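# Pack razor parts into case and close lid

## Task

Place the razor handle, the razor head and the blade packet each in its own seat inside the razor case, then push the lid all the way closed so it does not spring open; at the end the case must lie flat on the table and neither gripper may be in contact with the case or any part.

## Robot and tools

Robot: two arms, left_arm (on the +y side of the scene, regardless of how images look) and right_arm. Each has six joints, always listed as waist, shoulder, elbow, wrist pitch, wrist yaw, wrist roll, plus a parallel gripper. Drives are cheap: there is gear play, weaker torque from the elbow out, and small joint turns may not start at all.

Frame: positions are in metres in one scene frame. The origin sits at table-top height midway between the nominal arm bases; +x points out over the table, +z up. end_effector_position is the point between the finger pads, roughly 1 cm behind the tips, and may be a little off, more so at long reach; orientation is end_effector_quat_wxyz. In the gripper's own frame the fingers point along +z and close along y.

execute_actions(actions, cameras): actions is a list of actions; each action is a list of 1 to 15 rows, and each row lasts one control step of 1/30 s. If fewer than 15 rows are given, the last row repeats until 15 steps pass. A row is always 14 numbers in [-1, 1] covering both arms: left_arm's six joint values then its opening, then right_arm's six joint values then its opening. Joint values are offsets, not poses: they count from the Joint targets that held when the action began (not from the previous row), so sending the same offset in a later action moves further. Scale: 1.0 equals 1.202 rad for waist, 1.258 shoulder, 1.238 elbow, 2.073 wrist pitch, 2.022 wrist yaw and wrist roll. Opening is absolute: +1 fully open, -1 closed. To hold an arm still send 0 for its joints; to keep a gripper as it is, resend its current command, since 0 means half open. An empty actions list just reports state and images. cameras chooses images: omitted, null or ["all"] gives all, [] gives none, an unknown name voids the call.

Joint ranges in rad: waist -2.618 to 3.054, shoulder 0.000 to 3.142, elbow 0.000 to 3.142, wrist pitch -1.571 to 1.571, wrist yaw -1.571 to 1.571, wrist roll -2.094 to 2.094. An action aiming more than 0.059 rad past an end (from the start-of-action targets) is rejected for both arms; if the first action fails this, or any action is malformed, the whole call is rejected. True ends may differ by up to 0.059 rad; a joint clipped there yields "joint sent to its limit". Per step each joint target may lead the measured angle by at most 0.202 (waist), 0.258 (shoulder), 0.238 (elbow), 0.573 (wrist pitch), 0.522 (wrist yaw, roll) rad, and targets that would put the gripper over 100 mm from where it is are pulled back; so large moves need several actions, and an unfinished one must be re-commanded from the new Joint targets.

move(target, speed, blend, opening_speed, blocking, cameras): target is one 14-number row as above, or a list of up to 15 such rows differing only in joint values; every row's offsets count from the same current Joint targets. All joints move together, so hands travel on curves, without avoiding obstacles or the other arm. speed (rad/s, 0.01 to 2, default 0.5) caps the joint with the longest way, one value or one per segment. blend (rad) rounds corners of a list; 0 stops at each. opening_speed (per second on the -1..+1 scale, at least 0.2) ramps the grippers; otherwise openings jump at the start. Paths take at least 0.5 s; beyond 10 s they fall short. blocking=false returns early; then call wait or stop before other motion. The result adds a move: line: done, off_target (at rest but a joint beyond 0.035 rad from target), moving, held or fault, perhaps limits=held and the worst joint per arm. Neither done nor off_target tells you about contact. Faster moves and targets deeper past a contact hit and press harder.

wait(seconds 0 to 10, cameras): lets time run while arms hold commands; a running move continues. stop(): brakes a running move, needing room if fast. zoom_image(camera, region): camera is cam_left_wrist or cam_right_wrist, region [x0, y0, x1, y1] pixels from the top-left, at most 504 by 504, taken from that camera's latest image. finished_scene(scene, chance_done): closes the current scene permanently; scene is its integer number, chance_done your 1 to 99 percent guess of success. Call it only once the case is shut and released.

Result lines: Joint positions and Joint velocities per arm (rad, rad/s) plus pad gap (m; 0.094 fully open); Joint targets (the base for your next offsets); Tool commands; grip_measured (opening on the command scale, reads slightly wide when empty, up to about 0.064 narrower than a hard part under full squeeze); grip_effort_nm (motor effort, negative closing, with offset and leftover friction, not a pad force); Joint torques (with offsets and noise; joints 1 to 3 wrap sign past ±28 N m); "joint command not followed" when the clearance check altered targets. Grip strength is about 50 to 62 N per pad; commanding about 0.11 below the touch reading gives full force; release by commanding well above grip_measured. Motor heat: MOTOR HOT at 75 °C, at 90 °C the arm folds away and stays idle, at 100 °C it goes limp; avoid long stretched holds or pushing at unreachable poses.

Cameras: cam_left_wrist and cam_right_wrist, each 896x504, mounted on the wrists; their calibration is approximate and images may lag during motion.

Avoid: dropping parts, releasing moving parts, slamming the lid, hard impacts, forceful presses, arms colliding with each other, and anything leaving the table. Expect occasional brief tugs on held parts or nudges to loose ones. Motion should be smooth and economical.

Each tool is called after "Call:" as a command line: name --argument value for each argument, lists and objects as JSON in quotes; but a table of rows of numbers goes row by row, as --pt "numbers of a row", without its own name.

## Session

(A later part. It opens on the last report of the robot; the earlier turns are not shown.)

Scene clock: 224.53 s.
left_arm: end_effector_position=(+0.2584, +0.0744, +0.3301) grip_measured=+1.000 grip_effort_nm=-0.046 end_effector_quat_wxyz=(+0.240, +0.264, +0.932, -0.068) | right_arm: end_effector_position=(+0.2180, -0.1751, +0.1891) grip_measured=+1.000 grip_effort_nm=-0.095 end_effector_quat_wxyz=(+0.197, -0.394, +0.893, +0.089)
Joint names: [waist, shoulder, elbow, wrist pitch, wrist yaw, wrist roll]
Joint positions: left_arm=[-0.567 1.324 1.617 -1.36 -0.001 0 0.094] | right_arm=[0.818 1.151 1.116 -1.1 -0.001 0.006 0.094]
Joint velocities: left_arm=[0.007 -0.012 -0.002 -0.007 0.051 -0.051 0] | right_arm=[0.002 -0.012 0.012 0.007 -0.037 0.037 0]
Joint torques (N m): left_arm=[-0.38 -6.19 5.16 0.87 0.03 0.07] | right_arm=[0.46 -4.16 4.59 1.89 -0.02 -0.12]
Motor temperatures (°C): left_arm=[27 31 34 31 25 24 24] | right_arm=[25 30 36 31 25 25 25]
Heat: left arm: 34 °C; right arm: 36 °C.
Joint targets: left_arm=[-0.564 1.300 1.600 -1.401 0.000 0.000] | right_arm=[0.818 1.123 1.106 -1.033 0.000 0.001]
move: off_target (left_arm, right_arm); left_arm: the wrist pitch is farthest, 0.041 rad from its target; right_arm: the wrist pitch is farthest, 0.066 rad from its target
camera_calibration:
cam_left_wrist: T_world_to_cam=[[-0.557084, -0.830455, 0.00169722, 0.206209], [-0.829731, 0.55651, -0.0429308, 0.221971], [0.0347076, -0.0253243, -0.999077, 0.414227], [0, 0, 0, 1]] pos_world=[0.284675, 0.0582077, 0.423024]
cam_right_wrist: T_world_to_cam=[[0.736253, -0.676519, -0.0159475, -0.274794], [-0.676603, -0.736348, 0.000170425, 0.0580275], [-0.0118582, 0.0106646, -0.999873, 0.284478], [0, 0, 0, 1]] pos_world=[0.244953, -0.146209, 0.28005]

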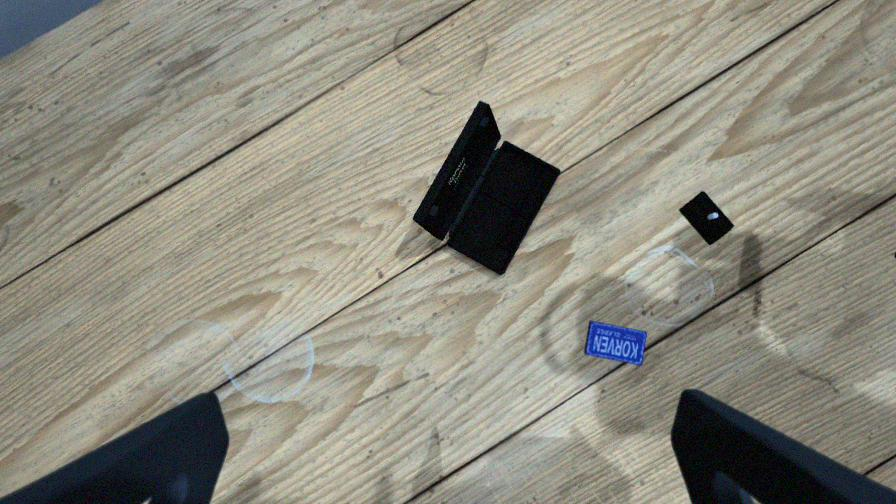

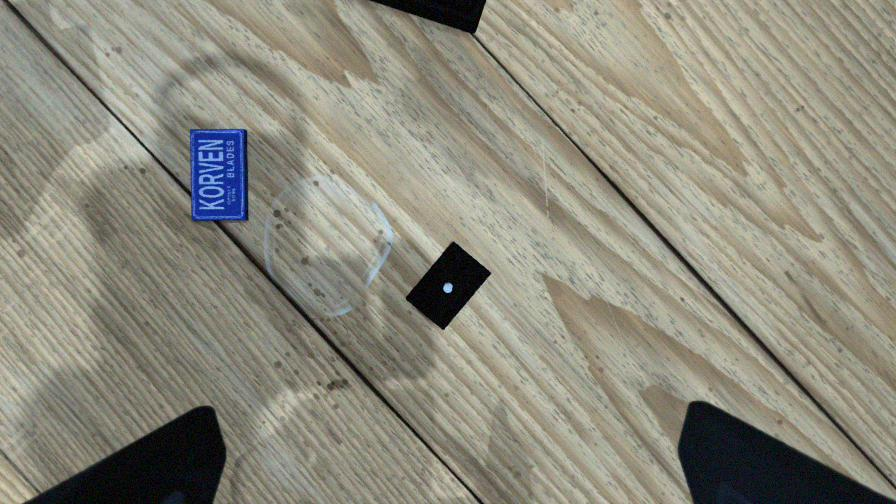

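Call:
move --target '[0,0,0,0,0,0,1,-1,-0.098,-0.086,0,0,0,1]' --speed 1.3 --cameras '[]'

Call:
move --target '[0,0,0,0,0,0,1,-0.95,0,0,-0.177,0,0,1]' --speed 1.2

Scene clock: 283.67 s.
left_arm: end_effector_position=(+0.2584, +0.0744, +0.3301) grip_measured=+1.000 grip_effort_nm=-0.046 end_effector_quat_wxyz=(+0.240, +0.264, +0.932, -0.068) | right_arm: end_effector_position=(+0.2664, -0.4576, +0.1821) grip_measured=+1.000 grip_effort_nm=-0.095 end_effector_quat_wxyz=(+0.228, +0.186, +0.955, -0.042)
Joint names: [waist, shoulder, elbow, wrist pitch, wrist yaw, wrist roll]
Joint positions: left_arm=[-0.567 1.324 1.617 -1.36 -0.001 0 0.094] | right_arm=[-0.385 1.023 1.01 -1.09 0.003 0.018 0.094]
Joint velocities: left_arm=[0.002 -0.012 -0.012 -0.007 0.037 -0.037 0] | right_arm=[-0.022 0.007 0.002 0.051 -0.037 0.007 0]
Joint torques (N m): left_arm=[-0.42 -6.16 5.01 0.86 0 0.11] | right_arm=[-0.42 -2.81 4.56 1.79 0.06 -0.13]
Motor temperatures (°C): left_arm=[27 31 33 30 24 24 24] | right_arm=[25 29 33 32 24 25 25]
Heat: left arm: 33 °C; right arm: 33 °C.
Joint targets: left_arm=[-0.564 1.300 1.600 -1.401 0.000 0.000] | right_arm=[-0.384 0.999 0.999 -1.033 0.000 0.001]
move: off_target (left_arm, right_arm); left_arm: the wrist pitch is farthest, 0.041 rad from its target; right_arm: the wrist pitch is farthest, 0.057 rad from its target
No camera images: "cameras" was empty.

Scene clock: 285.43 s.
left_arm: end_effector_position=(+0.2584, +0.0744, +0.3301) grip_measured=+1.000 grip_effort_nm=-0.046 end_effector_quat_wxyz=(+0.240, +0.264, +0.932, -0.068) | right_arm: end_effector_position=(+0.0538, -0.5467, +0.1600) grip_measured=+1.000 grip_effort_nm=-0.090 end_effector_quat_wxyz=(+0.069, +0.688, +0.720, -0.065)
Joint names: [waist, shoulder, elbow, wrist pitch, wrist yaw, wrist roll]
Joint positions: left_arm=[-0.567 1.324 1.617 -1.36 -0.001 0 0.094] | right_arm=[-1.526 1.023 1.01 -1.368 0.002 0.018 0.094]
Joint velocities: left_arm=[0.007 0.002 -0.007 0.051 0.007 0.007 0] | right_arm=[-0.002 -0.007 0.007 -0.051 -0.051 -0.095 0]
Joint torques (N m): left_arm=[-0.35 -6.15 5.14 0.86 0.02 0.07] | right_arm=[-0.43 -2.36 4.1 0.46 -0.01 -0.13]
Motor temperatures (°C): left_arm=[27 31 33 30 24 24 24] | right_arm=[25 29 33 32 24 25 25]
Heat: left arm: 33 °C; right arm: 33 °C.
Joint targets: left_arm=[-0.564 1.300 1.600 -1.401 0.000 0.000] | right_arm=[-1.526 0.999 0.999 -1.400 0.000 0.001]
move: off_target (left_arm); left_arm: the wrist pitch is farthest, 0.041 rad from its target
camera_calibration:
cam_left_wrist: T_world_to_cam=[[-0.557084, -0.830455, 0.00169722, 0.206209], [-0.829731, 0.55651, -0.0429308, 0.221971], [0.0347076, -0.0253243, -0.999077, 0.414227], [0, 0, 0, 1]] pos_world=[0.284675, 0.0582077, 0.423024]
cam_right_wrist: T_world_to_cam=[[-0.999189, -0.0382678, -0.0124997, 0.036018], [-0.0401635, 0.96879, 0.244609, 0.532203], [0.00274891, 0.244913, -0.969541, 0.379781], [0, 0, 0, 1]] pos_world=[0.05632, -0.607228, 0.238482]

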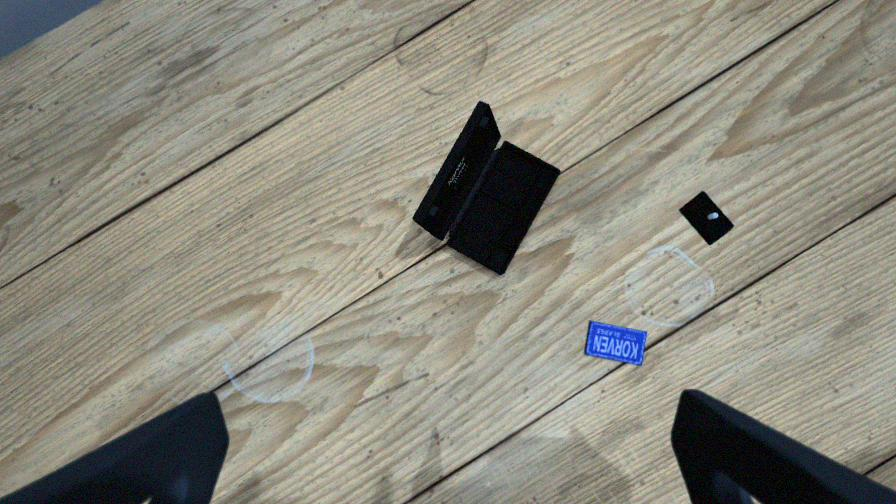

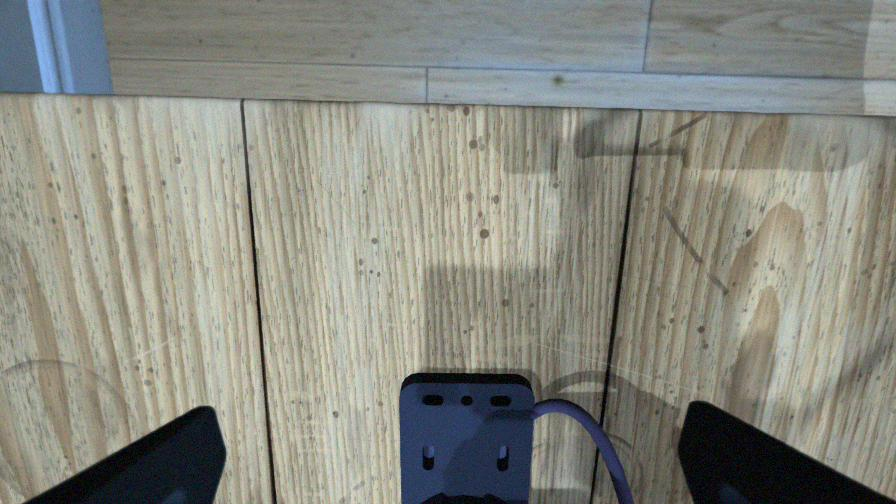

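Call:
move --target '[1,0,0,0,0,0,1,0,0,0,0,0,0,1]' --speed 1.3 --cameras '[]'

Call:
move --target '[1,-0.235,-0.48,0,0,0,1,0,0,0,0,0,0,1]' --speed 1.2 --cameras '["cam_left_wrist"]'

Call:
move --target '[0.45,0,0,0,0,0,1,0,0,0,0,0,0,1]' --speed 1.2 --cameras '["cam_left_wrist"]'

Scene clock: 298.37 s.
left_arm: end_effector_position=(+0.2399, +0.4063, +0.3301) grip_measured=+1.000 grip_effort_nm=-0.051 end_effector_quat_wxyz=(+0.237, -0.317, +0.915, +0.079) | right_arm: end_effector_position=(+0.0538, -0.5464, +0.1599) grip_measured=+1.000 grip_effort_nm=-0.090 end_effector_quat_wxyz=(+0.068, +0.688, +0.720, -0.064)
Joint names: [waist, shoulder, elbow, wrist pitch, wrist yaw, wrist roll]
Joint positions: left_arm=[0.641 1.324 1.617 -1.36 0.001 -0.011 0.094] | right_arm=[-1.526 1.023 1.01 -1.37 0.002 0.018 0.094]
Joint velocities: left_arm=[-0.012 -0.012 0.002 0.095 -0.081 0.037 0] | right_arm=[0.007 0.002 -0.007 0.007 -0.081 -0.007 0]
Joint torques (N m): left_arm=[0.29 -6.13 5.11 0.86 0.02 0.08] | right_arm=[-0.4 -2.39 4.11 0.49 -0.01 -0.11]
Motor temperatures (°C): left_arm=[27 31 33 30 24 24 24] | right_arm=[25 28 33 30 24 25 25]
Heat: left arm: 33 °C; right arm: 33 °C.
Joint targets: left_arm=[0.638 1.300 1.600 -1.401 0.000 0.000] | right_arm=[-1.526 0.999 0.999 -1.400 0.000 0.001]
move: off_target (left_arm); left_arm: the wrist pitch is farthest, 0.041 rad from its target
No camera images: "cameras" was empty.

Scene clock: 299.90 s.
left_arm: end_effector_position=(-0.0420, +0.3942, +0.2043) grip_measured=+1.000 grip_effort_nm=-0.066 end_effector_quat_wxyz=(-0.056, +0.800, -0.592, -0.076) | right_arm: end_effector_position=(+0.0538, -0.5464, +0.1599) grip_measured=+1.000 grip_effort_nm=-0.090 end_effector_quat_wxyz=(+0.068, +0.688, +0.720, -0.064)
Joint names: [waist, shoulder, elbow, wrist pitch, wrist yaw, wrist roll]
Joint positions: left_arm=[1.841 1.025 1.022 -1.378 -0.002 -0.011 0.094] | right_arm=[-1.526 1.023 1.01 -1.37 0.002 0.018 0.094]
Joint velocities: left_arm=[-0.017 -0.002 -0.002 0.022 -0.022 -0.037 0] | right_arm=[-0.007 0.007 -0.007 -0.037 -0.007 -0.007 0]
Joint torques (N m): left_arm=[0.46 -3.29 5.38 0.45 -0.03 0.1] | right_arm=[-0.4 -2.4 4.12 0.48 -0.02 -0.12]
Motor temperatures (°C): left_arm=[27 31 33 30 24 24 24] | right_arm=[25 28 33 30 24 25 25]
Heat: left arm: 33 °C; right arm: 33 °C.
Joint targets: left_arm=[1.840 1.005 1.005 -1.401 0.000 0.000] | right_arm=[-1.526 0.999 0.999 -1.400 0.000 0.001]
move: done
camera_calibration:
cam_left_wrist: T_world_to_cam=[[0.966305, 0.257009, 0.0141994, -0.0626786], [0.243958, -0.932039, 0.267932, 0.357702], [0.0820954, -0.25544, -0.963333, 0.392529], [0, 0, 0, 1]] pos_world=[-0.0589226, 0.449769, 0.283187]
Images, in order (width x height): cam_left_wrist 896x504.

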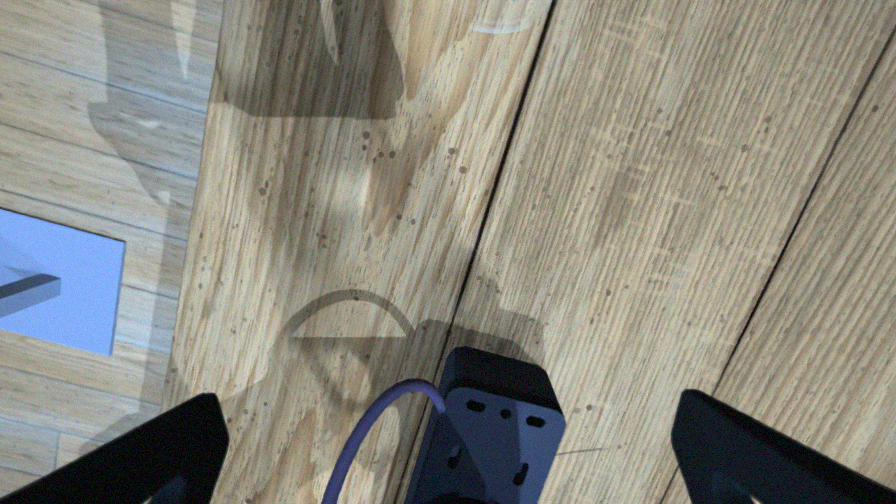

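Scene clock: 300.87 s.
left_arm: end_effector_position=(-0.1208, +0.3444, +0.2043) grip_measured=+1.000 grip_effort_nm=-0.066 end_effector_quat_wxyz=(-0.034, +0.929, -0.357, -0.088) | right_arm: end_effector_position=(+0.0538, -0.5464, +0.1599) grip_measured=+1.000 grip_effort_nm=-0.095 end_effector_quat_wxyz=(+0.068, +0.688, +0.720, -0.064)
Joint names: [waist, shoulder, elbow, wrist pitch, wrist yaw, wrist roll]
Joint positions: left_arm=[2.381 1.025 1.022 -1.378 -0.002 -0.011 0.094] | right_arm=[-1.526 1.023 1.01 -1.37 0.002 0.018 0.094]
Joint velocities: left_arm=[-0.007 0.012 0.007 -0.081 0.007 -0.022 0] | right_arm=[-0.017 -0.007 -0.007 -0.007 0.007 0.007 0]
Joint torques (N m): left_arm=[0.44 -3.33 5.31 0.42 -0.11 0.09] | right_arm=[-0.44 -2.37 4.08 0.47 -0.03 -0.13]
Motor temperatures (°C): left_arm=[27 31 33 30 24 24 24] | right_arm=[25 28 33 30 24 25 25]
Heat: left arm: 33 °C; right arm: 33 °C.
Joint targets: left_arm=[2.381 1.005 1.005 -1.401 0.000 0.000] | right_arm=[-1.526 0.999 0.999 -1.400 0.000 0.001]
move: done
camera_calibration:
cam_left_wrist: T_world_to_cam=[[0.696698, 0.717224, 0.0141994, -0.164769], [0.688414, -0.674017, 0.267932, 0.295317], [0.201738, -0.176893, -0.963333, 0.373673], [0, 0, 0, 1]] pos_world=[-0.16389, 0.383326, 0.283187]
Images, in order (width x height): cam_left_wrist 896x504.

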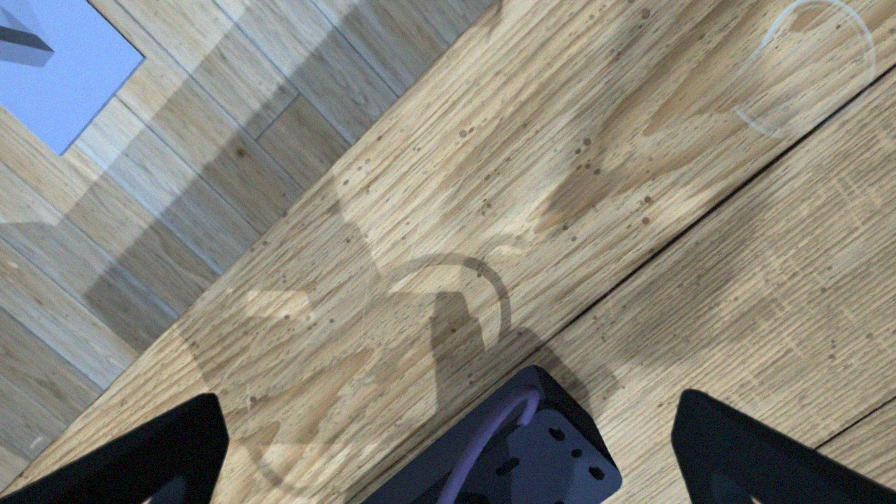

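Call:
move --target '[-1,0,0,0,0,0,1,1,0,0,0,0,0,1]' --speed 1.3 --cameras '[]'

Call:
move --target '[-0.6,0,0,0,0,0,1,0.935,0,0,0,0,0,1]' --speed 1.3 --cameras '["cam_right_wrist"]'

Call:
move --target '[0,0,0,0,0,0,1,0,0.9,0.879,0.021,0,0,1]' --speed 0.7 --cameras '["cam_right_wrist"]'

Scene clock: 314.77 s.
left_arm: end_effector_position=(+0.0725, +0.3896, +0.2043) grip_measured=+1.000 grip_effort_nm=-0.076 end_effector_quat_wxyz=(+0.079, -0.559, +0.824, +0.052) | right_arm: end_effector_position=(+0.2089, -0.4235, +0.1599) grip_measured=+1.000 grip_effort_nm=-0.085 end_effector_quat_wxyz=(+0.093, +0.154, +0.984, -0.013)
Joint names: [waist, shoulder, elbow, wrist pitch, wrist yaw, wrist roll]
Joint positions: left_arm=[1.178 1.025 1.022 -1.378 0.002 0.001 0.094] | right_arm=[-0.325 1.023 1.01 -1.37 -0.001 0.004 0.094]
Joint velocities: left_arm=[-0.007 -0.012 0.012 0.051 0.022 0.007 0] | right_arm=[-0.007 -0.012 -0.007 0.037 0.051 0.007 0]
Joint torques (N m): left_arm=[-0.51 -3.25 5.2 0.43 -0.04 0.08] | right_arm=[0.47 -2.4 4.07 0.47 0.03 -0.11]
Motor temperatures (°C): left_arm=[27 30 33 30 24 24 24] | right_arm=[25 28 32 29 24 24 25]
Heat: left arm: 33 °C; right arm: 32 °C.
Joint targets: left_arm=[1.179 1.005 1.005 -1.401 0.000 0.000] | right_arm=[-0.324 0.999 0.999 -1.400 0.000 0.001]
move: done
No camera images: "cameras" was empty.

Scene clock: 316.20 s.
left_arm: end_effector_position=(+0.1640, +0.3070, +0.2043) grip_measured=+1.000 grip_effort_nm=-0.076 end_effector_quat_wxyz=(+0.092, -0.233, +0.968, +0.021) | right_arm: end_effector_position=(+0.1604, -0.2438, +0.1599) grip_measured=+1.000 grip_effort_nm=-0.095 end_effector_quat_wxyz=(+0.086, -0.394, +0.914, +0.038)
Joint names: [waist, shoulder, elbow, wrist pitch, wrist yaw, wrist roll]
Joint positions: left_arm=[0.457 1.025 1.022 -1.378 0.002 0.001 0.094] | right_arm=[0.8 1.023 1.01 -1.37 -0.001 0.004 0.094]
Joint velocities: left_arm=[0.012 -0.002 -0.012 -0.037 -0.037 -0.037 0] | right_arm=[-0.007 -0.007 0.002 0.007 0.051 -0.037 0]
Joint torques (N m): left_arm=[-0.59 -3.3 5.24 0.44 -0.04 0.09] | right_arm=[0.47 -2.39 4.11 0.47 0.01 -0.13]
Motor temperatures (°C): left_arm=[27 30 33 29 24 24 24] | right_arm=[25 28 32 29 24 24 25]
Heat: left arm: 33 °C; right arm: 32 °C.
Joint targets: left_arm=[0.458 1.005 1.005 -1.401 0.000 0.000] | right_arm=[0.800 0.999 0.999 -1.400 0.000 0.001]
move: done
camera_calibration:
cam_right_wrist: T_world_to_cam=[[0.722235, -0.691527, -0.0128933, -0.281202], [-0.668018, -0.702271, 0.246105, -0.0638872], [-0.179243, -0.169133, -0.969157, 0.233419], [0, 0, 0, 1]] pos_world=[0.202255, -0.199846, 0.238317]
Images, in order (width x height): cam_right_wrist 896x504.

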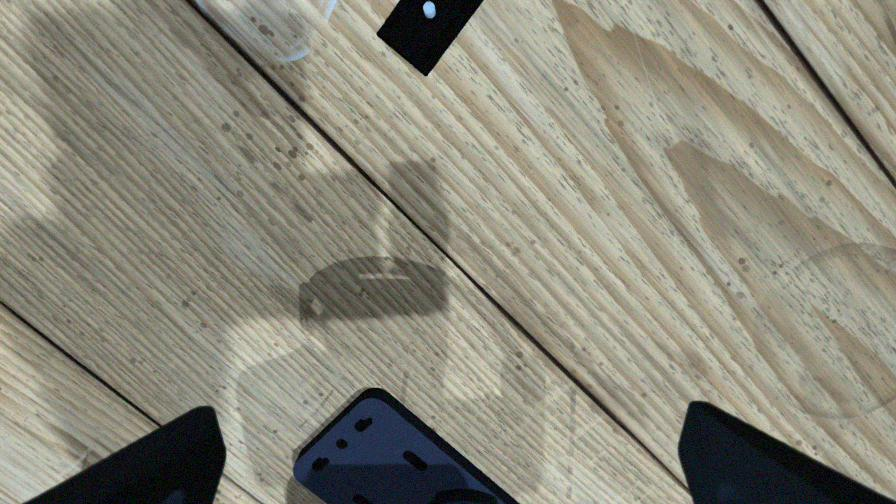

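Scene clock: 318.47 s.
left_arm: end_effector_position=(+0.1640, +0.3070, +0.2043) grip_measured=+1.000 grip_effort_nm=-0.076 end_effector_quat_wxyz=(+0.092, -0.233, +0.968, +0.021) | right_arm: end_effector_position=(+0.3387, -0.0537, +0.1336) grip_measured=+1.000 grip_effort_nm=-0.095 end_effector_quat_wxyz=(+0.045, -0.395, +0.917, +0.019)
Joint names: [waist, shoulder, elbow, wrist pitch, wrist yaw, wrist roll]
Joint positions: left_arm=[0.457 1.025 1.022 -1.378 0.002 0.001 0.094] | right_arm=[0.8 2.137 2.041 -1.377 0 0.004 0.094]
Joint velocities: left_arm=[0.012 -0.007 -0.017 0.022 -0.037 0.022 0] | right_arm=[-0.022 -0.007 0.007 -0.007 0.066 -0.037 0]
Joint torques (N m): left_arm=[-0.58 -3.26 5.38 0.42 -0.02 0.06] | right_arm=[0.5 -10.51 9.35 0.78 -0.02 -0.11]
Motor temperatures (°C): left_arm=[27 30 33 29 24 24 24] | right_arm=[25 28 33 29 24 24 25]
Heat: left arm: 33 °C; right arm: 33 °C.
Joint targets: left_arm=[0.458 1.005 1.005 -1.401 0.000 0.000] | right_arm=[0.800 2.132 2.087 -1.357 0.000 0.001]
move: off_target (right_arm); right_arm: the elbow is farthest, 0.046 rad from its target
camera_calibration:
cam_right_wrist: T_world_to_cam=[[0.72138, -0.692463, -0.0102845, -0.278955], [-0.650581, -0.68269, 0.332684, 0.178775], [-0.237393, -0.233301, -0.942982, 0.284768], [0, 0, 0, 1]] pos_world=[0.385142, -0.0046821, 0.206187]
Images, in order (width x height): cam_right_wrist 896x504.

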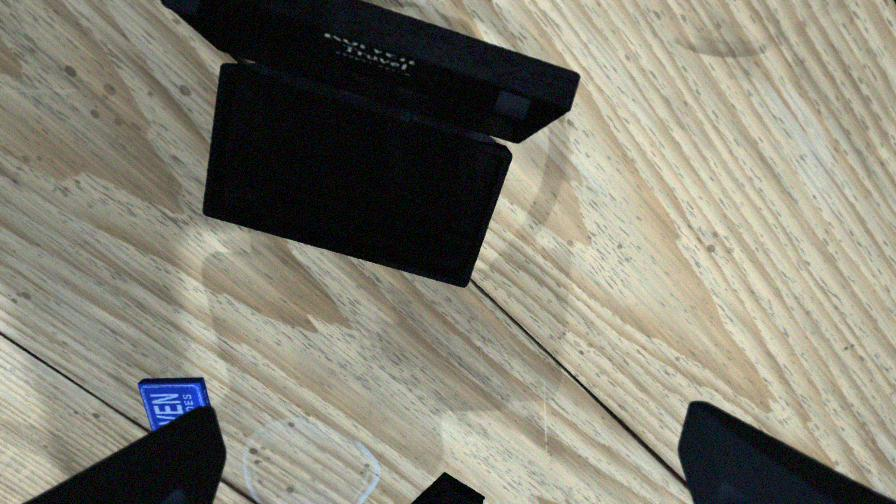

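Call:
zoom_image --camera "cam_right_wrist" --region '[190, 50, 530, 300]'

Call:
move --target '[0,0,0,0,0,0,1,0,0.2,0.05,0.05,0,0,1]' --speed 0.6 --cameras '["cam_right_wrist"]'

Scaled by 1.482 from the camera's 896x504 image, which has a finer 1280x720 frame.

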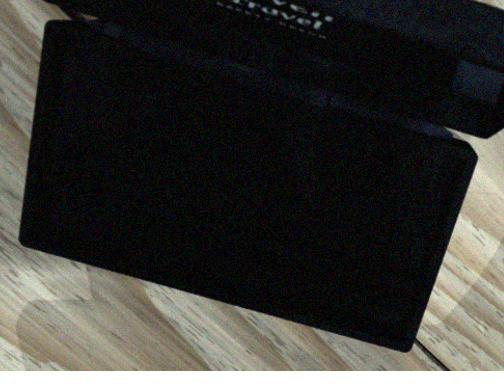

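Scene clock: 325.80 s.
left_arm: end_effector_position=(+0.1640, +0.3070, +0.2043) grip_measured=+1.000 grip_effort_nm=-0.076 end_effector_quat_wxyz=(+0.092, -0.233, +0.968, +0.021) | right_arm: end_effector_position=(+0.3572, -0.0339, +0.0386) grip_measured=+1.000 grip_effort_nm=-0.095 end_effector_quat_wxyz=(-0.007, -0.396, +0.918, -0.003)
Joint names: [waist, shoulder, elbow, wrist pitch, wrist yaw, wrist roll]
Joint positions: left_arm=[0.457 1.025 1.022 -1.378 0.002 0.001 0.094] | right_arm=[0.8 2.398 2.104 -1.291 0 0.004 0.094]
Joint velocities: left_arm=[-0.002 -0.002 0.002 0.007 -0.022 -0.081 0] | right_arm=[0.007 0.017 0.002 -0.022 -0.081 -0.007 0]
Joint torques (N m): left_arm=[-0.53 -3.32 5.38 0.43 -0.02 0.08] | right_arm=[0.5 -13.09 9.02 0.76 -0.02 -0.12]
Motor temperatures (°C): left_arm=[27 30 33 29 24 24 24] | right_arm=[25 30 34 29 24 24 25]
Heat: left arm: 33 °C; right arm: 34 °C.
Joint targets: left_arm=[0.458 1.005 1.005 -1.401 0.000 0.000] | right_arm=[0.800 2.383 2.149 -1.253 0.000 0.001]
move: off_target (right_arm); right_arm: the elbow is farthest, 0.045 rad from its target
camera_calibration:
cam_right_wrist: T_world_to_cam=[[0.720648, -0.693245, -0.00880546, -0.279411], [-0.621143, -0.651234, 0.435978, 0.222489], [-0.307974, -0.308717, -0.899914, 0.225229], [0, 0, 0, 1]] pos_world=[0.408919, 0.0207246, 0.103226]
Images, in order (width x height): cam_right_wrist 896x504.

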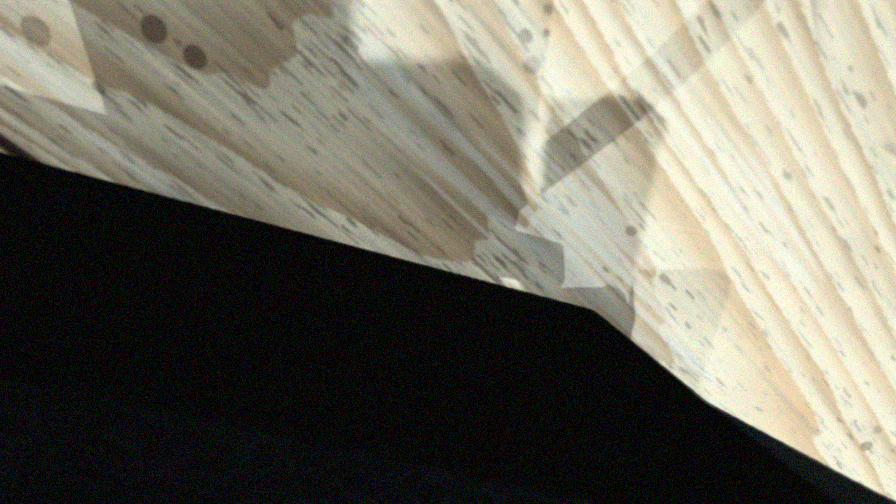

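Call:
zoom_image --camera "cam_right_wrist" --region '[420, 200, 620, 340]'

Call:
move --target '[0,0,0,0,0,0,1,0,-0.2,-0.05,-0.05,0,0,1]' --speed 0.6 --cameras '["cam_right_wrist"]'

Scaled by 2.520 from the camera's 896x504 image, which has a finer 1280x720 frame.

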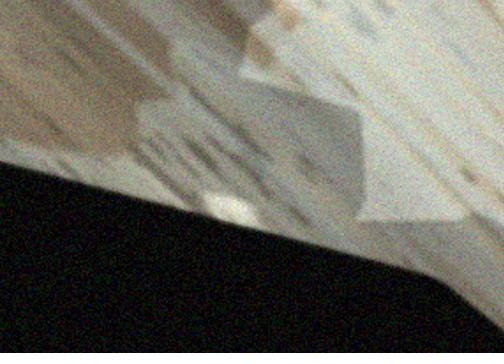

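Scene clock: 333.13 s.
left_arm: end_effector_position=(+0.1640, +0.3070, +0.2043) grip_measured=+1.000 grip_effort_nm=-0.071 end_effector_quat_wxyz=(+0.092, -0.233, +0.968, +0.021) | right_arm: end_effector_position=(+0.3553, -0.0359, +0.1459) grip_measured=+1.000 grip_effort_nm=-0.095 end_effector_quat_wxyz=(+0.088, -0.394, +0.914, +0.038)
Joint names: [waist, shoulder, elbow, wrist pitch, wrist yaw, wrist roll]
Joint positions: left_arm=[0.457 1.025 1.022 -1.378 0.002 0.001 0.094] | right_arm=[0.8 2.149 2.096 -1.325 0 0.004 0.094]
Joint velocities: left_arm=[0.012 -0.007 0.002 0.007 -0.007 -0.066 0] | right_arm=[-0.012 -0.022 -0.007 0.007 -0.037 -0.037 0]
Joint torques (N m): left_arm=[-0.58 -3.29 5.3 0.43 -0.03 0.07] | right_arm=[0.49 -11.58 4.25 0.43 -0.01 -0.12]
Motor temperatures (°C): left_arm=[27 30 33 29 24 24 24] | right_arm=[25 33 34 29 24 24 25]
Heat: left arm: 33 °C; right arm: 34 °C.
Joint targets: left_arm=[0.458 1.005 1.005 -1.401 0.000 0.000] | right_arm=[0.800 2.132 2.087 -1.357 0.000 0.001]
move: done
camera_calibration:
cam_right_wrist: T_world_to_cam=[[0.722086, -0.691709, -0.0114402, -0.278576], [-0.669257, -0.702645, 0.24163, 0.216818], [-0.175176, -0.166821, -0.970301, 0.288751], [0, 0, 0, 1]] pos_world=[0.396845, 0.00782237, 0.224599]
Images, in order (width x height): cam_right_wrist 896x504.

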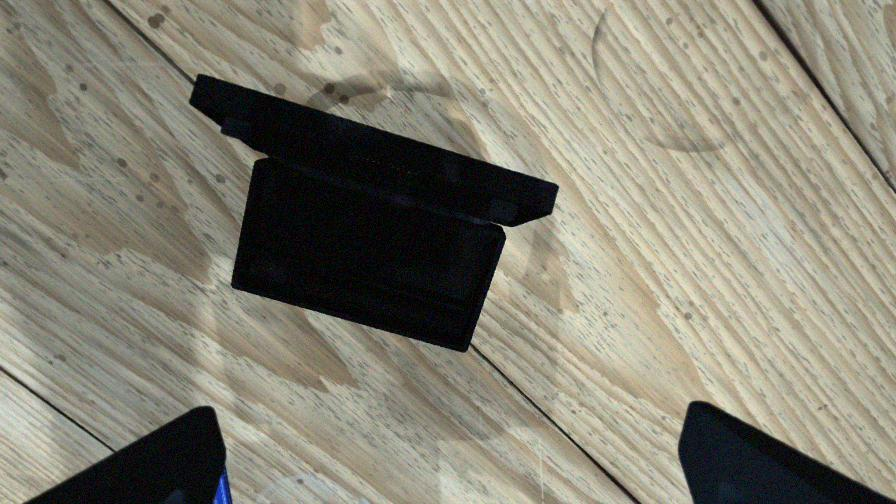

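Call:
move --target '[0,0,0,0,0,0,1,0,-0.9,-0.879,-0.021,0,0,1]' --speed 0.9 --cameras '[]'

Call:
move --target '[-0.76,0.825,0.792,0.028,0,0,1,0,0,0,0,0,0,1]' --speed 0.9 --cameras '["cam_left_wrist"]'

Scene clock: 350.43 s.
left_arm: end_effector_position=(+0.1640, +0.3070, +0.2043) grip_measured=+1.000 grip_effort_nm=-0.081 end_effector_quat_wxyz=(+0.092, -0.233, +0.968, +0.021) | right_arm: end_effector_position=(+0.1584, -0.2463, +0.1603) grip_measured=+1.000 grip_effort_nm=-0.090 end_effector_quat_wxyz=(+0.085, -0.394, +0.914, +0.037)
Joint names: [waist, shoulder, elbow, wrist pitch, wrist yaw, wrist roll]
Joint positions: left_arm=[0.457 1.025 1.022 -1.378 0.002 0.001 0.094] | right_arm=[0.8 1.014 1.009 -1.38 0 0.004 0.094]
Joint velocities: left_arm=[0.007 0.002 -0.012 -0.066 -0.007 0.037 0] | right_arm=[0.012 0.012 -0.017 0.022 0.051 0.007 0]
Joint torques (N m): left_arm=[-0.58 -3.32 5.2 0.45 -0.03 0.07] | right_arm=[0.5 -1.65 4.21 0.57 -0.02 -0.12]
Motor temperatures (°C): left_arm=[27 29 33 29 24 24 24] | right_arm=[25 33 33 28 24 24 25]
Heat: left arm: 33 °C; right arm: 33 °C.
Joint targets: left_arm=[0.458 1.005 1.005 -1.401 0.000 0.000] | right_arm=[0.800 0.999 0.999 -1.400 0.000 0.001]
move: done
No camera images: "cameras" was empty.

Scene clock: 352.27 s.
left_arm: end_effector_position=(+0.3881, +0.0494, +0.1871) grip_measured=+1.000 grip_effort_nm=-0.076 end_effector_quat_wxyz=(+0.058, +0.220, +0.974, -0.011) | right_arm: end_effector_position=(+0.1584, -0.2463, +0.1603) grip_measured=+1.000 grip_effort_nm=-0.090 end_effector_quat_wxyz=(+0.085, -0.394, +0.914, +0.037)
Joint names: [waist, shoulder, elbow, wrist pitch, wrist yaw, wrist roll]
Joint positions: left_arm=[-0.457 2.043 1.944 -1.354 -0.004 0.003 0.094] | right_arm=[0.8 1.014 1.009 -1.38 0 0.004 0.094]
Joint velocities: left_arm=[0.017 -0.002 0.002 -0.022 -0.022 0.022 0] | right_arm=[0.002 0.017 0.012 0.007 0.022 0.022 0]
Joint torques (N m): left_arm=[0.49 -11.93 10.32 0.61 0 0.07] | right_arm=[0.47 -1.52 4.19 0.57 -0.03 -0.11]
Motor temperatures (°C): left_arm=[27 29 33 29 24 24 24] | right_arm=[25 33 33 28 24 24 25]
Heat: left arm: 33 °C; right arm: 33 °C.
Joint targets: left_arm=[-0.456 2.043 1.986 -1.343 0.000 0.000] | right_arm=[0.800 0.999 0.999 -1.400 0.000 0.001]
move: off_target (left_arm); left_arm: the elbow is farthest, 0.042 rad from its target
camera_calibration:
cam_left_wrist: T_world_to_cam=[[-0.461379, -0.887109, 0.0128757, 0.221511], [-0.833356, 0.43831, 0.336752, 0.273557], [-0.30438, 0.144641, -0.941505, 0.378682], [0, 0, 0, 1]] pos_world=[0.445434, 0.0218284, 0.261558]
Images, in order (width x height): cam_left_wrist 896x504.

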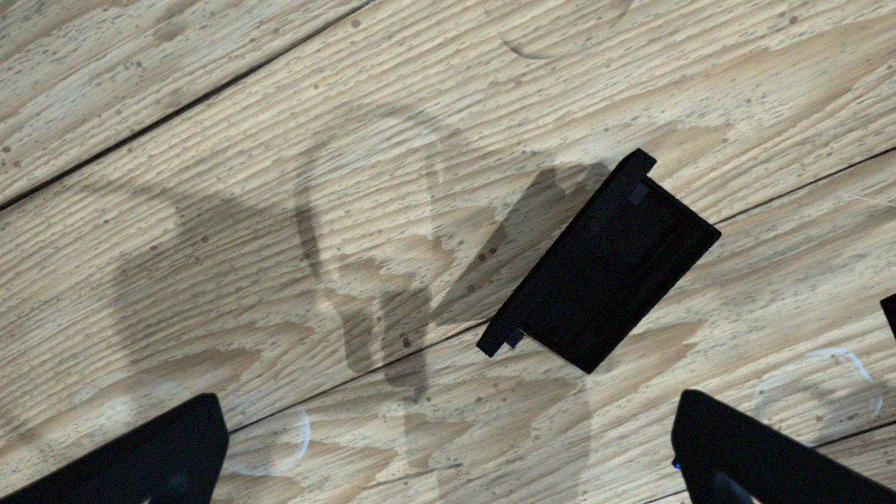

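Call:
zoom_image --camera "cam_left_wrist" --region '[460, 130, 740, 390]'

Call:
zoom_image --camera "cam_left_wrist" --region '[560, 220, 700, 370]'

Scaled by 1.800 from the camera's 896x504 image, which has a finer 1280x720 frame.

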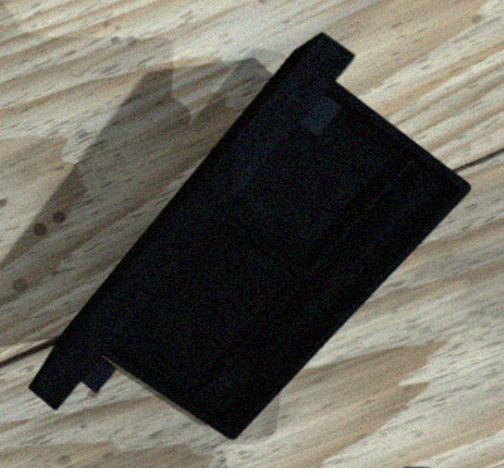

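Scaled by 3.360 from the camera's 896x504 image, which has a finer 1280x720 frame.

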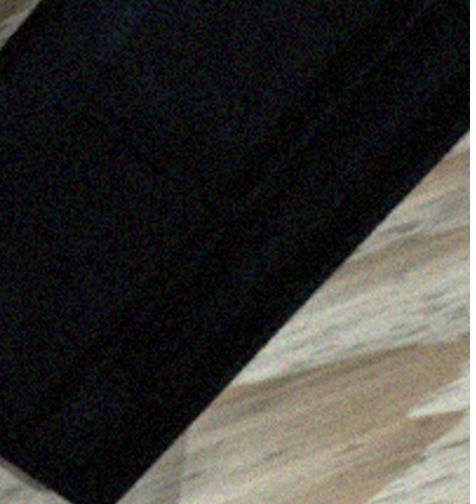

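Call:
move --target '[0.6,-0.7,-0.7,0,0,0,1,0.087,0.3,0.1,0.33,0,0,1]' --speed 0.9 --cameras '[]'

Call:
move --target '[0,0,0,0,0,0,1,0,0.291,0.112,0,0,0,1]' --speed 0.7 --cameras '["cam_right_wrist"]'

Call:
zoom_image --camera "cam_right_wrist" --region '[200, 50, 700, 504]'

Scene clock: 398.17 s.
left_arm: end_effector_position=(+0.2125, +0.2867, +0.2137) grip_measured=+1.000 grip_effort_nm=-0.085 end_effector_quat_wxyz=(+0.095, -0.145, +0.985, +0.012) | right_arm: end_effector_position=(+0.2466, -0.1066, +0.1422) grip_measured=+1.000 grip_effort_nm=-0.095 end_effector_quat_wxyz=(+0.211, -0.426, +0.874, +0.104)
Joint names: [waist, shoulder, elbow, wrist pitch, wrist yaw, wrist roll]
Joint positions: left_arm=[0.267 1.175 1.137 -1.341 0.002 -0.01 0.094] | right_arm=[0.892 1.381 1.07 -0.785 -0.001 0.004 0.094]
Joint velocities: left_arm=[0.017 0.002 -0.002 0.051 -0.007 -0.051 0] | right_arm=[-0.002 0.002 -0.002 0.007 -0.037 -0.022 0]
Joint torques (N m): left_arm=[0.43 -4.04 5.23 0.67 -0.02 0.09] | right_arm=[0.46 -4.48 10.65 1.95 -0.02 -0.12]
Motor temperatures (°C): left_arm=[27 35 34 28 24 24 24] | right_arm=[25 29 33 27 24 24 25]
Heat: left arm: 35 °C; right arm: 33 °C.
Joint targets: left_arm=[0.265 1.162 1.119 -1.343 0.000 0.000] | right_arm=[0.904 1.377 1.123 -0.716 0.000 0.001]
move: off_target (right_arm); right_arm: the wrist pitch is farthest, 0.069 rad from its target
No camera images: "cameras" was empty.

Scene clock: 399.30 s.
left_arm: end_effector_position=(+0.2125, +0.2867, +0.2137) grip_measured=+1.000 grip_effort_nm=-0.071 end_effector_quat_wxyz=(+0.095, -0.145, +0.985, +0.012) | right_arm: end_effector_position=(+0.2702, -0.0762, +0.0682) grip_measured=+1.000 grip_effort_nm=-0.095 end_effector_quat_wxyz=(+0.119, -0.434, +0.891, +0.059)
Joint names: [waist, shoulder, elbow, wrist pitch, wrist yaw, wrist roll]
Joint positions: left_arm=[0.267 1.175 1.137 -1.341 0.002 -0.01 0.094] | right_arm=[0.892 1.75 1.214 -0.768 -0.001 0.004 0.094]
Joint velocities: left_arm=[-0.002 0.012 -0.007 0.037 -0.022 0.066 0] | right_arm=[0.002 -0.007 -0.007 0.037 0.022 0.037 0]
Joint torques (N m): left_arm=[0.49 -3.99 5.3 0.64 -0.01 0.08] | right_arm=[0.49 -7.5 9.55 1.39 -0.02 -0.13]
Motor temperatures (°C): left_arm=[27 34 34 28 24 24 24] | right_arm=[25 29 33 27 24 24 25]
Heat: left arm: 34 °C; right arm: 33 °C.
Joint targets: left_arm=[0.265 1.162 1.119 -1.343 0.000 0.000] | right_arm=[0.904 1.743 1.262 -0.716 0.000 0.001]
move: off_target (right_arm); right_arm: the wrist pitch is farthest, 0.052 rad from its target
camera_calibration:
cam_right_wrist: T_world_to_cam=[[0.783375, -0.621397, -0.0137441, -0.256918], [-0.610624, -0.773545, 0.169606, 0.133936], [-0.116024, -0.124472, -0.985416, 0.180027], [0, 0, 0, 1]] pos_world=[0.303935, -0.033634, 0.151154]
Images, in order (width x height): cam_right_wrist 896x504.

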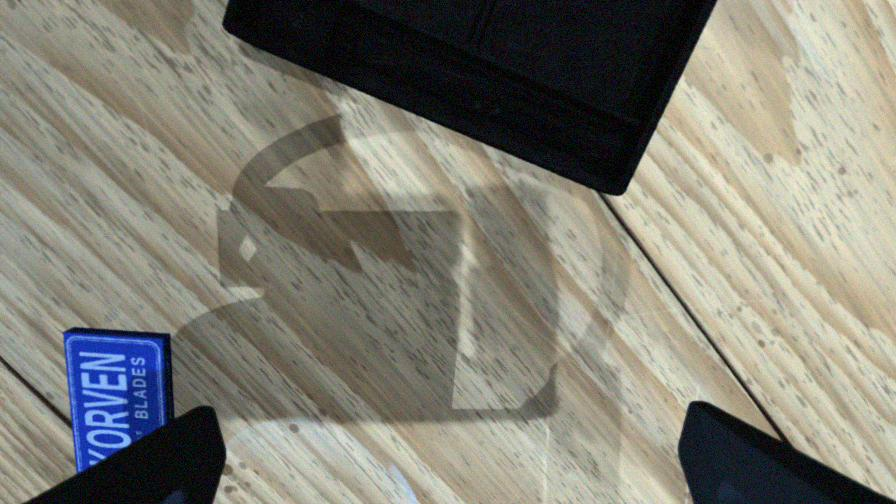

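Scaled by 1.008 from the camera's 896x504 image, which has a finer 1280x720 frame.

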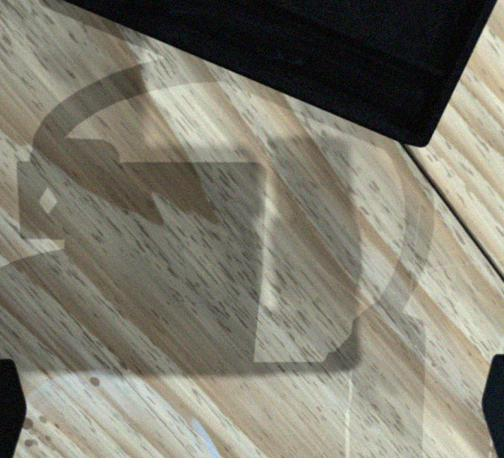

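Call:
move --target '[0,0,0,0,0,0,1,0,0,0,0.15,0,0,1]' --speed 0.7 --cameras '["cam_right_wrist"]'

Call:
zoom_image --camera "cam_right_wrist" --region '[200, 100, 480, 320]'

Call:
zoom_image --camera "cam_right_wrist" --region '[440, 150, 680, 370]'

Scene clock: 408.53 s.
left_arm: end_effector_position=(+0.2125, +0.2867, +0.2137) grip_measured=+1.000 grip_effort_nm=-0.081 end_effector_quat_wxyz=(+0.095, -0.145, +0.985, +0.012) | right_arm: end_effector_position=(+0.3106, -0.0242, +0.0969) grip_measured=+1.000 grip_effort_nm=-0.090 end_effector_quat_wxyz=(+0.246, -0.421, +0.864, +0.122)
Joint names: [waist, shoulder, elbow, wrist pitch, wrist yaw, wrist roll]
Joint positions: left_arm=[0.267 1.175 1.137 -1.341 0.002 -0.01 0.094] | right_arm=[0.892 1.75 1.214 -0.478 -0.001 0.004 0.094]
Joint velocities: left_arm=[-0.007 -0.012 -0.012 0.007 0.007 -0.037 0] | right_arm=[0.002 0.012 -0.002 -0.051 0.022 0.022 0]
Joint torques (N m): left_arm=[0.28 -4.16 5.37 0.65 -0.02 0.08] | right_arm=[0.49 -7.95 10.04 2.04 -0.03 -0.13]
Motor temperatures (°C): left_arm=[27 32 34 28 24 24 24] | right_arm=[25 30 34 28 24 24 25]
Heat: left arm: 34 °C; right arm: 34 °C.
Joint targets: left_arm=[0.265 1.162 1.119 -1.343 0.000 0.000] | right_arm=[0.904 1.743 1.262 -0.405 0.000 0.001]
move: off_target (right_arm); right_arm: the wrist pitch is farthest, 0.073 rad from its target
camera_calibration:
cam_right_wrist: T_world_to_cam=[[0.78605, -0.617953, -0.016129, -0.256359], [-0.615137, -0.779357, -0.1192, 0.223222], [0.0610896, 0.103619, -0.992739, 0.170657], [0, 0, 0, 1]] pos_world=[0.328397, -0.00213132, 0.191891]
Images, in order (width x height): cam_right_wrist 896x504.

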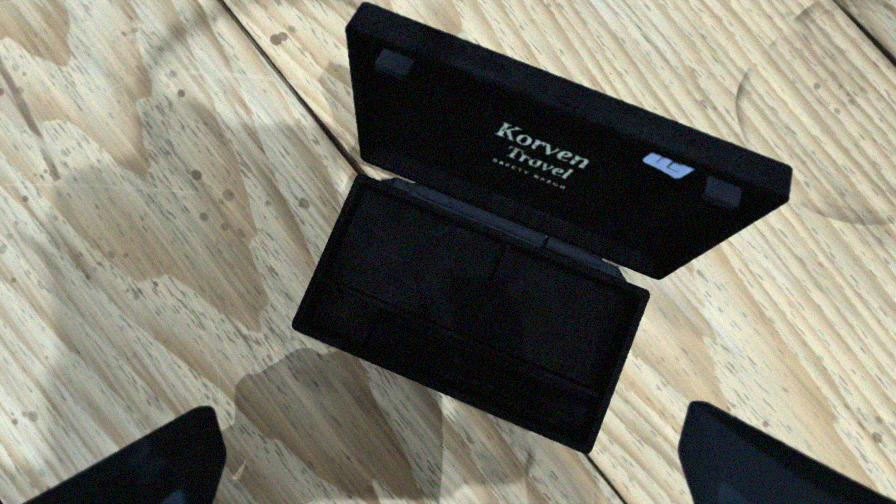

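Scaled by 1.800 from the camera's 896x504 image, which has a finer 1280x720 frame.

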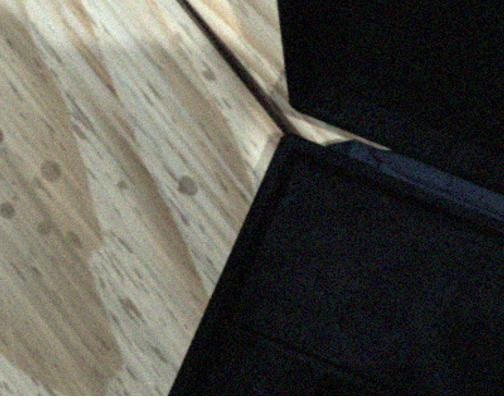

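Scaled by 2.100 from the camera's 896x504 image, which has a finer 1280x720 frame.

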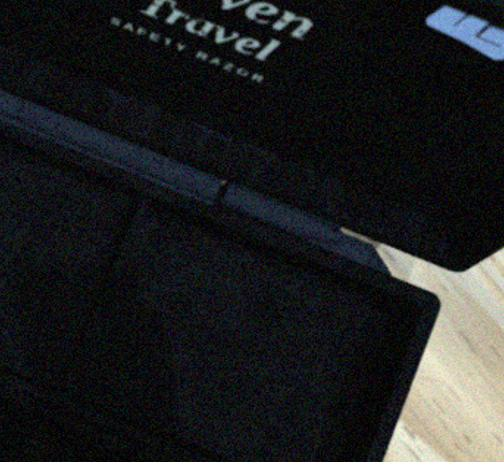

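Call:
zoom_image --camera "cam_right_wrist" --region '[290, 270, 450, 400]'

Call:
zoom_image --camera "cam_right_wrist" --region '[440, 320, 640, 470]'

Call:
zoom_image --camera "cam_right_wrist" --region '[600, 120, 780, 230]'

Scaled by 3.150 from the camera's 896x504 image, which has a finer 1280x720 frame.

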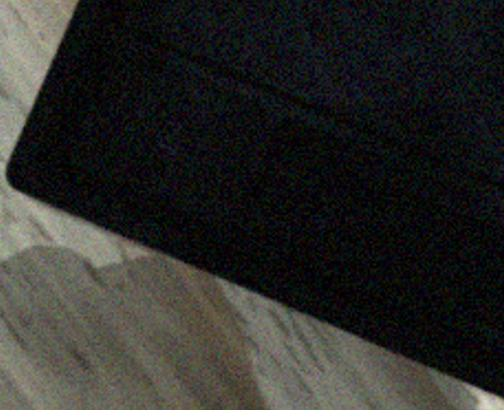

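Scaled by 2.520 from the camera's 896x504 image, which has a finer 1280x720 frame.

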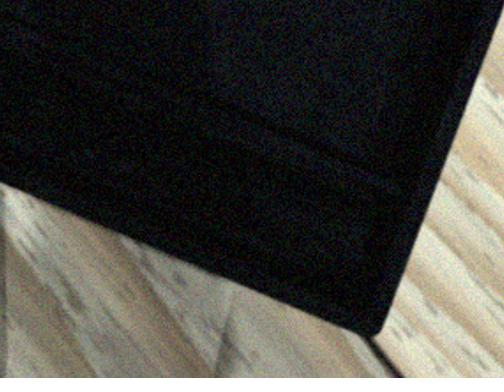

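Scaled by 2.800 from the camera's 896x504 image, which has a finer 1280x720 frame.

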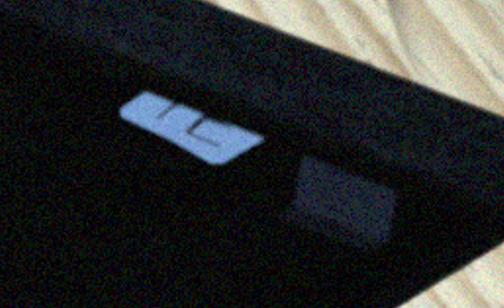

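Call:
move --target '[0,0,0,0,0,0,1,-0.03,0.03,0,-0.095,0,0,1]' --speed 0.7 --cameras '["cam_right_wrist"]'

Call:
zoom_image --camera "cam_right_wrist" --region '[200, 50, 440, 250]'

Call:
zoom_image --camera "cam_right_wrist" --region '[400, 120, 640, 320]'

Scene clock: 447.87 s.
left_arm: end_effector_position=(+0.2125, +0.2867, +0.2137) grip_measured=+1.000 grip_effort_nm=-0.071 end_effector_quat_wxyz=(+0.095, -0.145, +0.985, +0.012) | right_arm: end_effector_position=(+0.3047, -0.0436, +0.0746) grip_measured=+1.000 grip_effort_nm=-0.095 end_effector_quat_wxyz=(+0.199, -0.419, +0.881, +0.094)
Joint names: [waist, shoulder, elbow, wrist pitch, wrist yaw, wrist roll]
Joint positions: left_arm=[0.267 1.175 1.137 -1.341 0.002 -0.01 0.094] | right_arm=[0.876 1.781 1.214 -0.56 0.003 0.006 0.094]
Joint velocities: left_arm=[-0.007 -0.007 0.002 0.037 0.037 -0.051 0] | right_arm=[-0.022 -0.002 -0.007 -0.022 0.066 -0.037 0]
Joint torques (N m): left_arm=[0.35 -4.15 5.35 0.67 -0.02 0.09] | right_arm=[-0.44 -7.42 9.74 0.82 -0.02 -0.11]
Motor temperatures (°C): left_arm=[27 29 33 28 24 24 24] | right_arm=[25 33 35 34 24 24 25]
Heat: left arm: 33 °C; right arm: 35 °C.
Joint targets: left_arm=[0.265 1.162 1.119 -1.343 0.000 0.000] | right_arm=[0.868 1.781 1.262 -0.602 0.000 0.001]
move: off_target (right_arm); right_arm: the elbow is farthest, 0.048 rad from its target
camera_calibration:
cam_right_wrist: T_world_to_cam=[[0.773285, -0.633948, -0.0118633, -0.261229], [-0.634044, -0.77326, -0.0075416, 0.199559], [-0.00439247, 0.0133537, -0.999901, 0.167477], [0, 0, 0, 1]] pos_world=[0.329269, -0.0135306, 0.165866]
Images, in order (width x height): cam_right_wrist 896x504.

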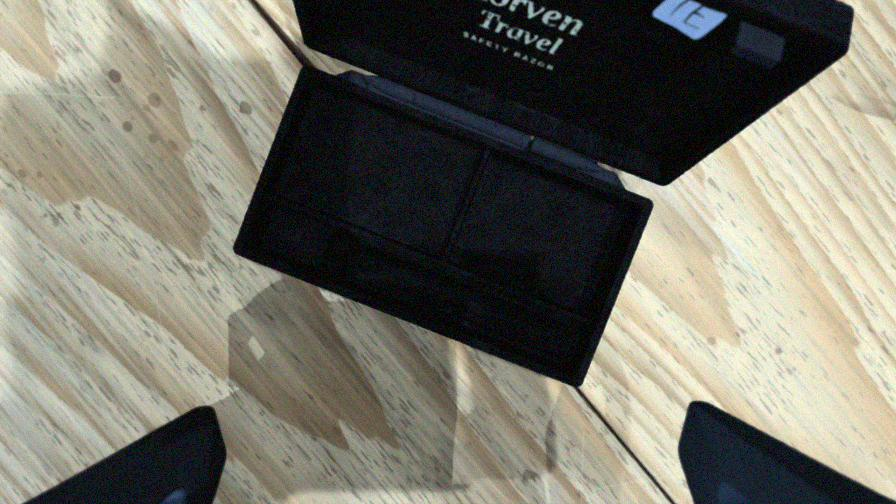

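Scaled by 2.100 from the camera's 896x504 image, which has a finer 1280x720 frame.

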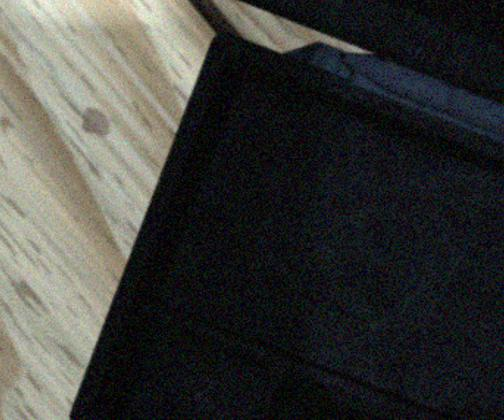

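Scaled by 2.100 from the camera's 896x504 image, which has a finer 1280x720 frame.

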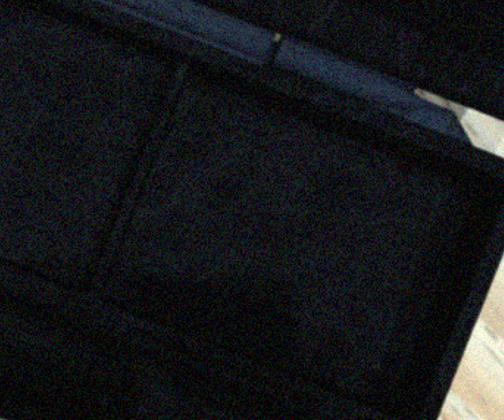

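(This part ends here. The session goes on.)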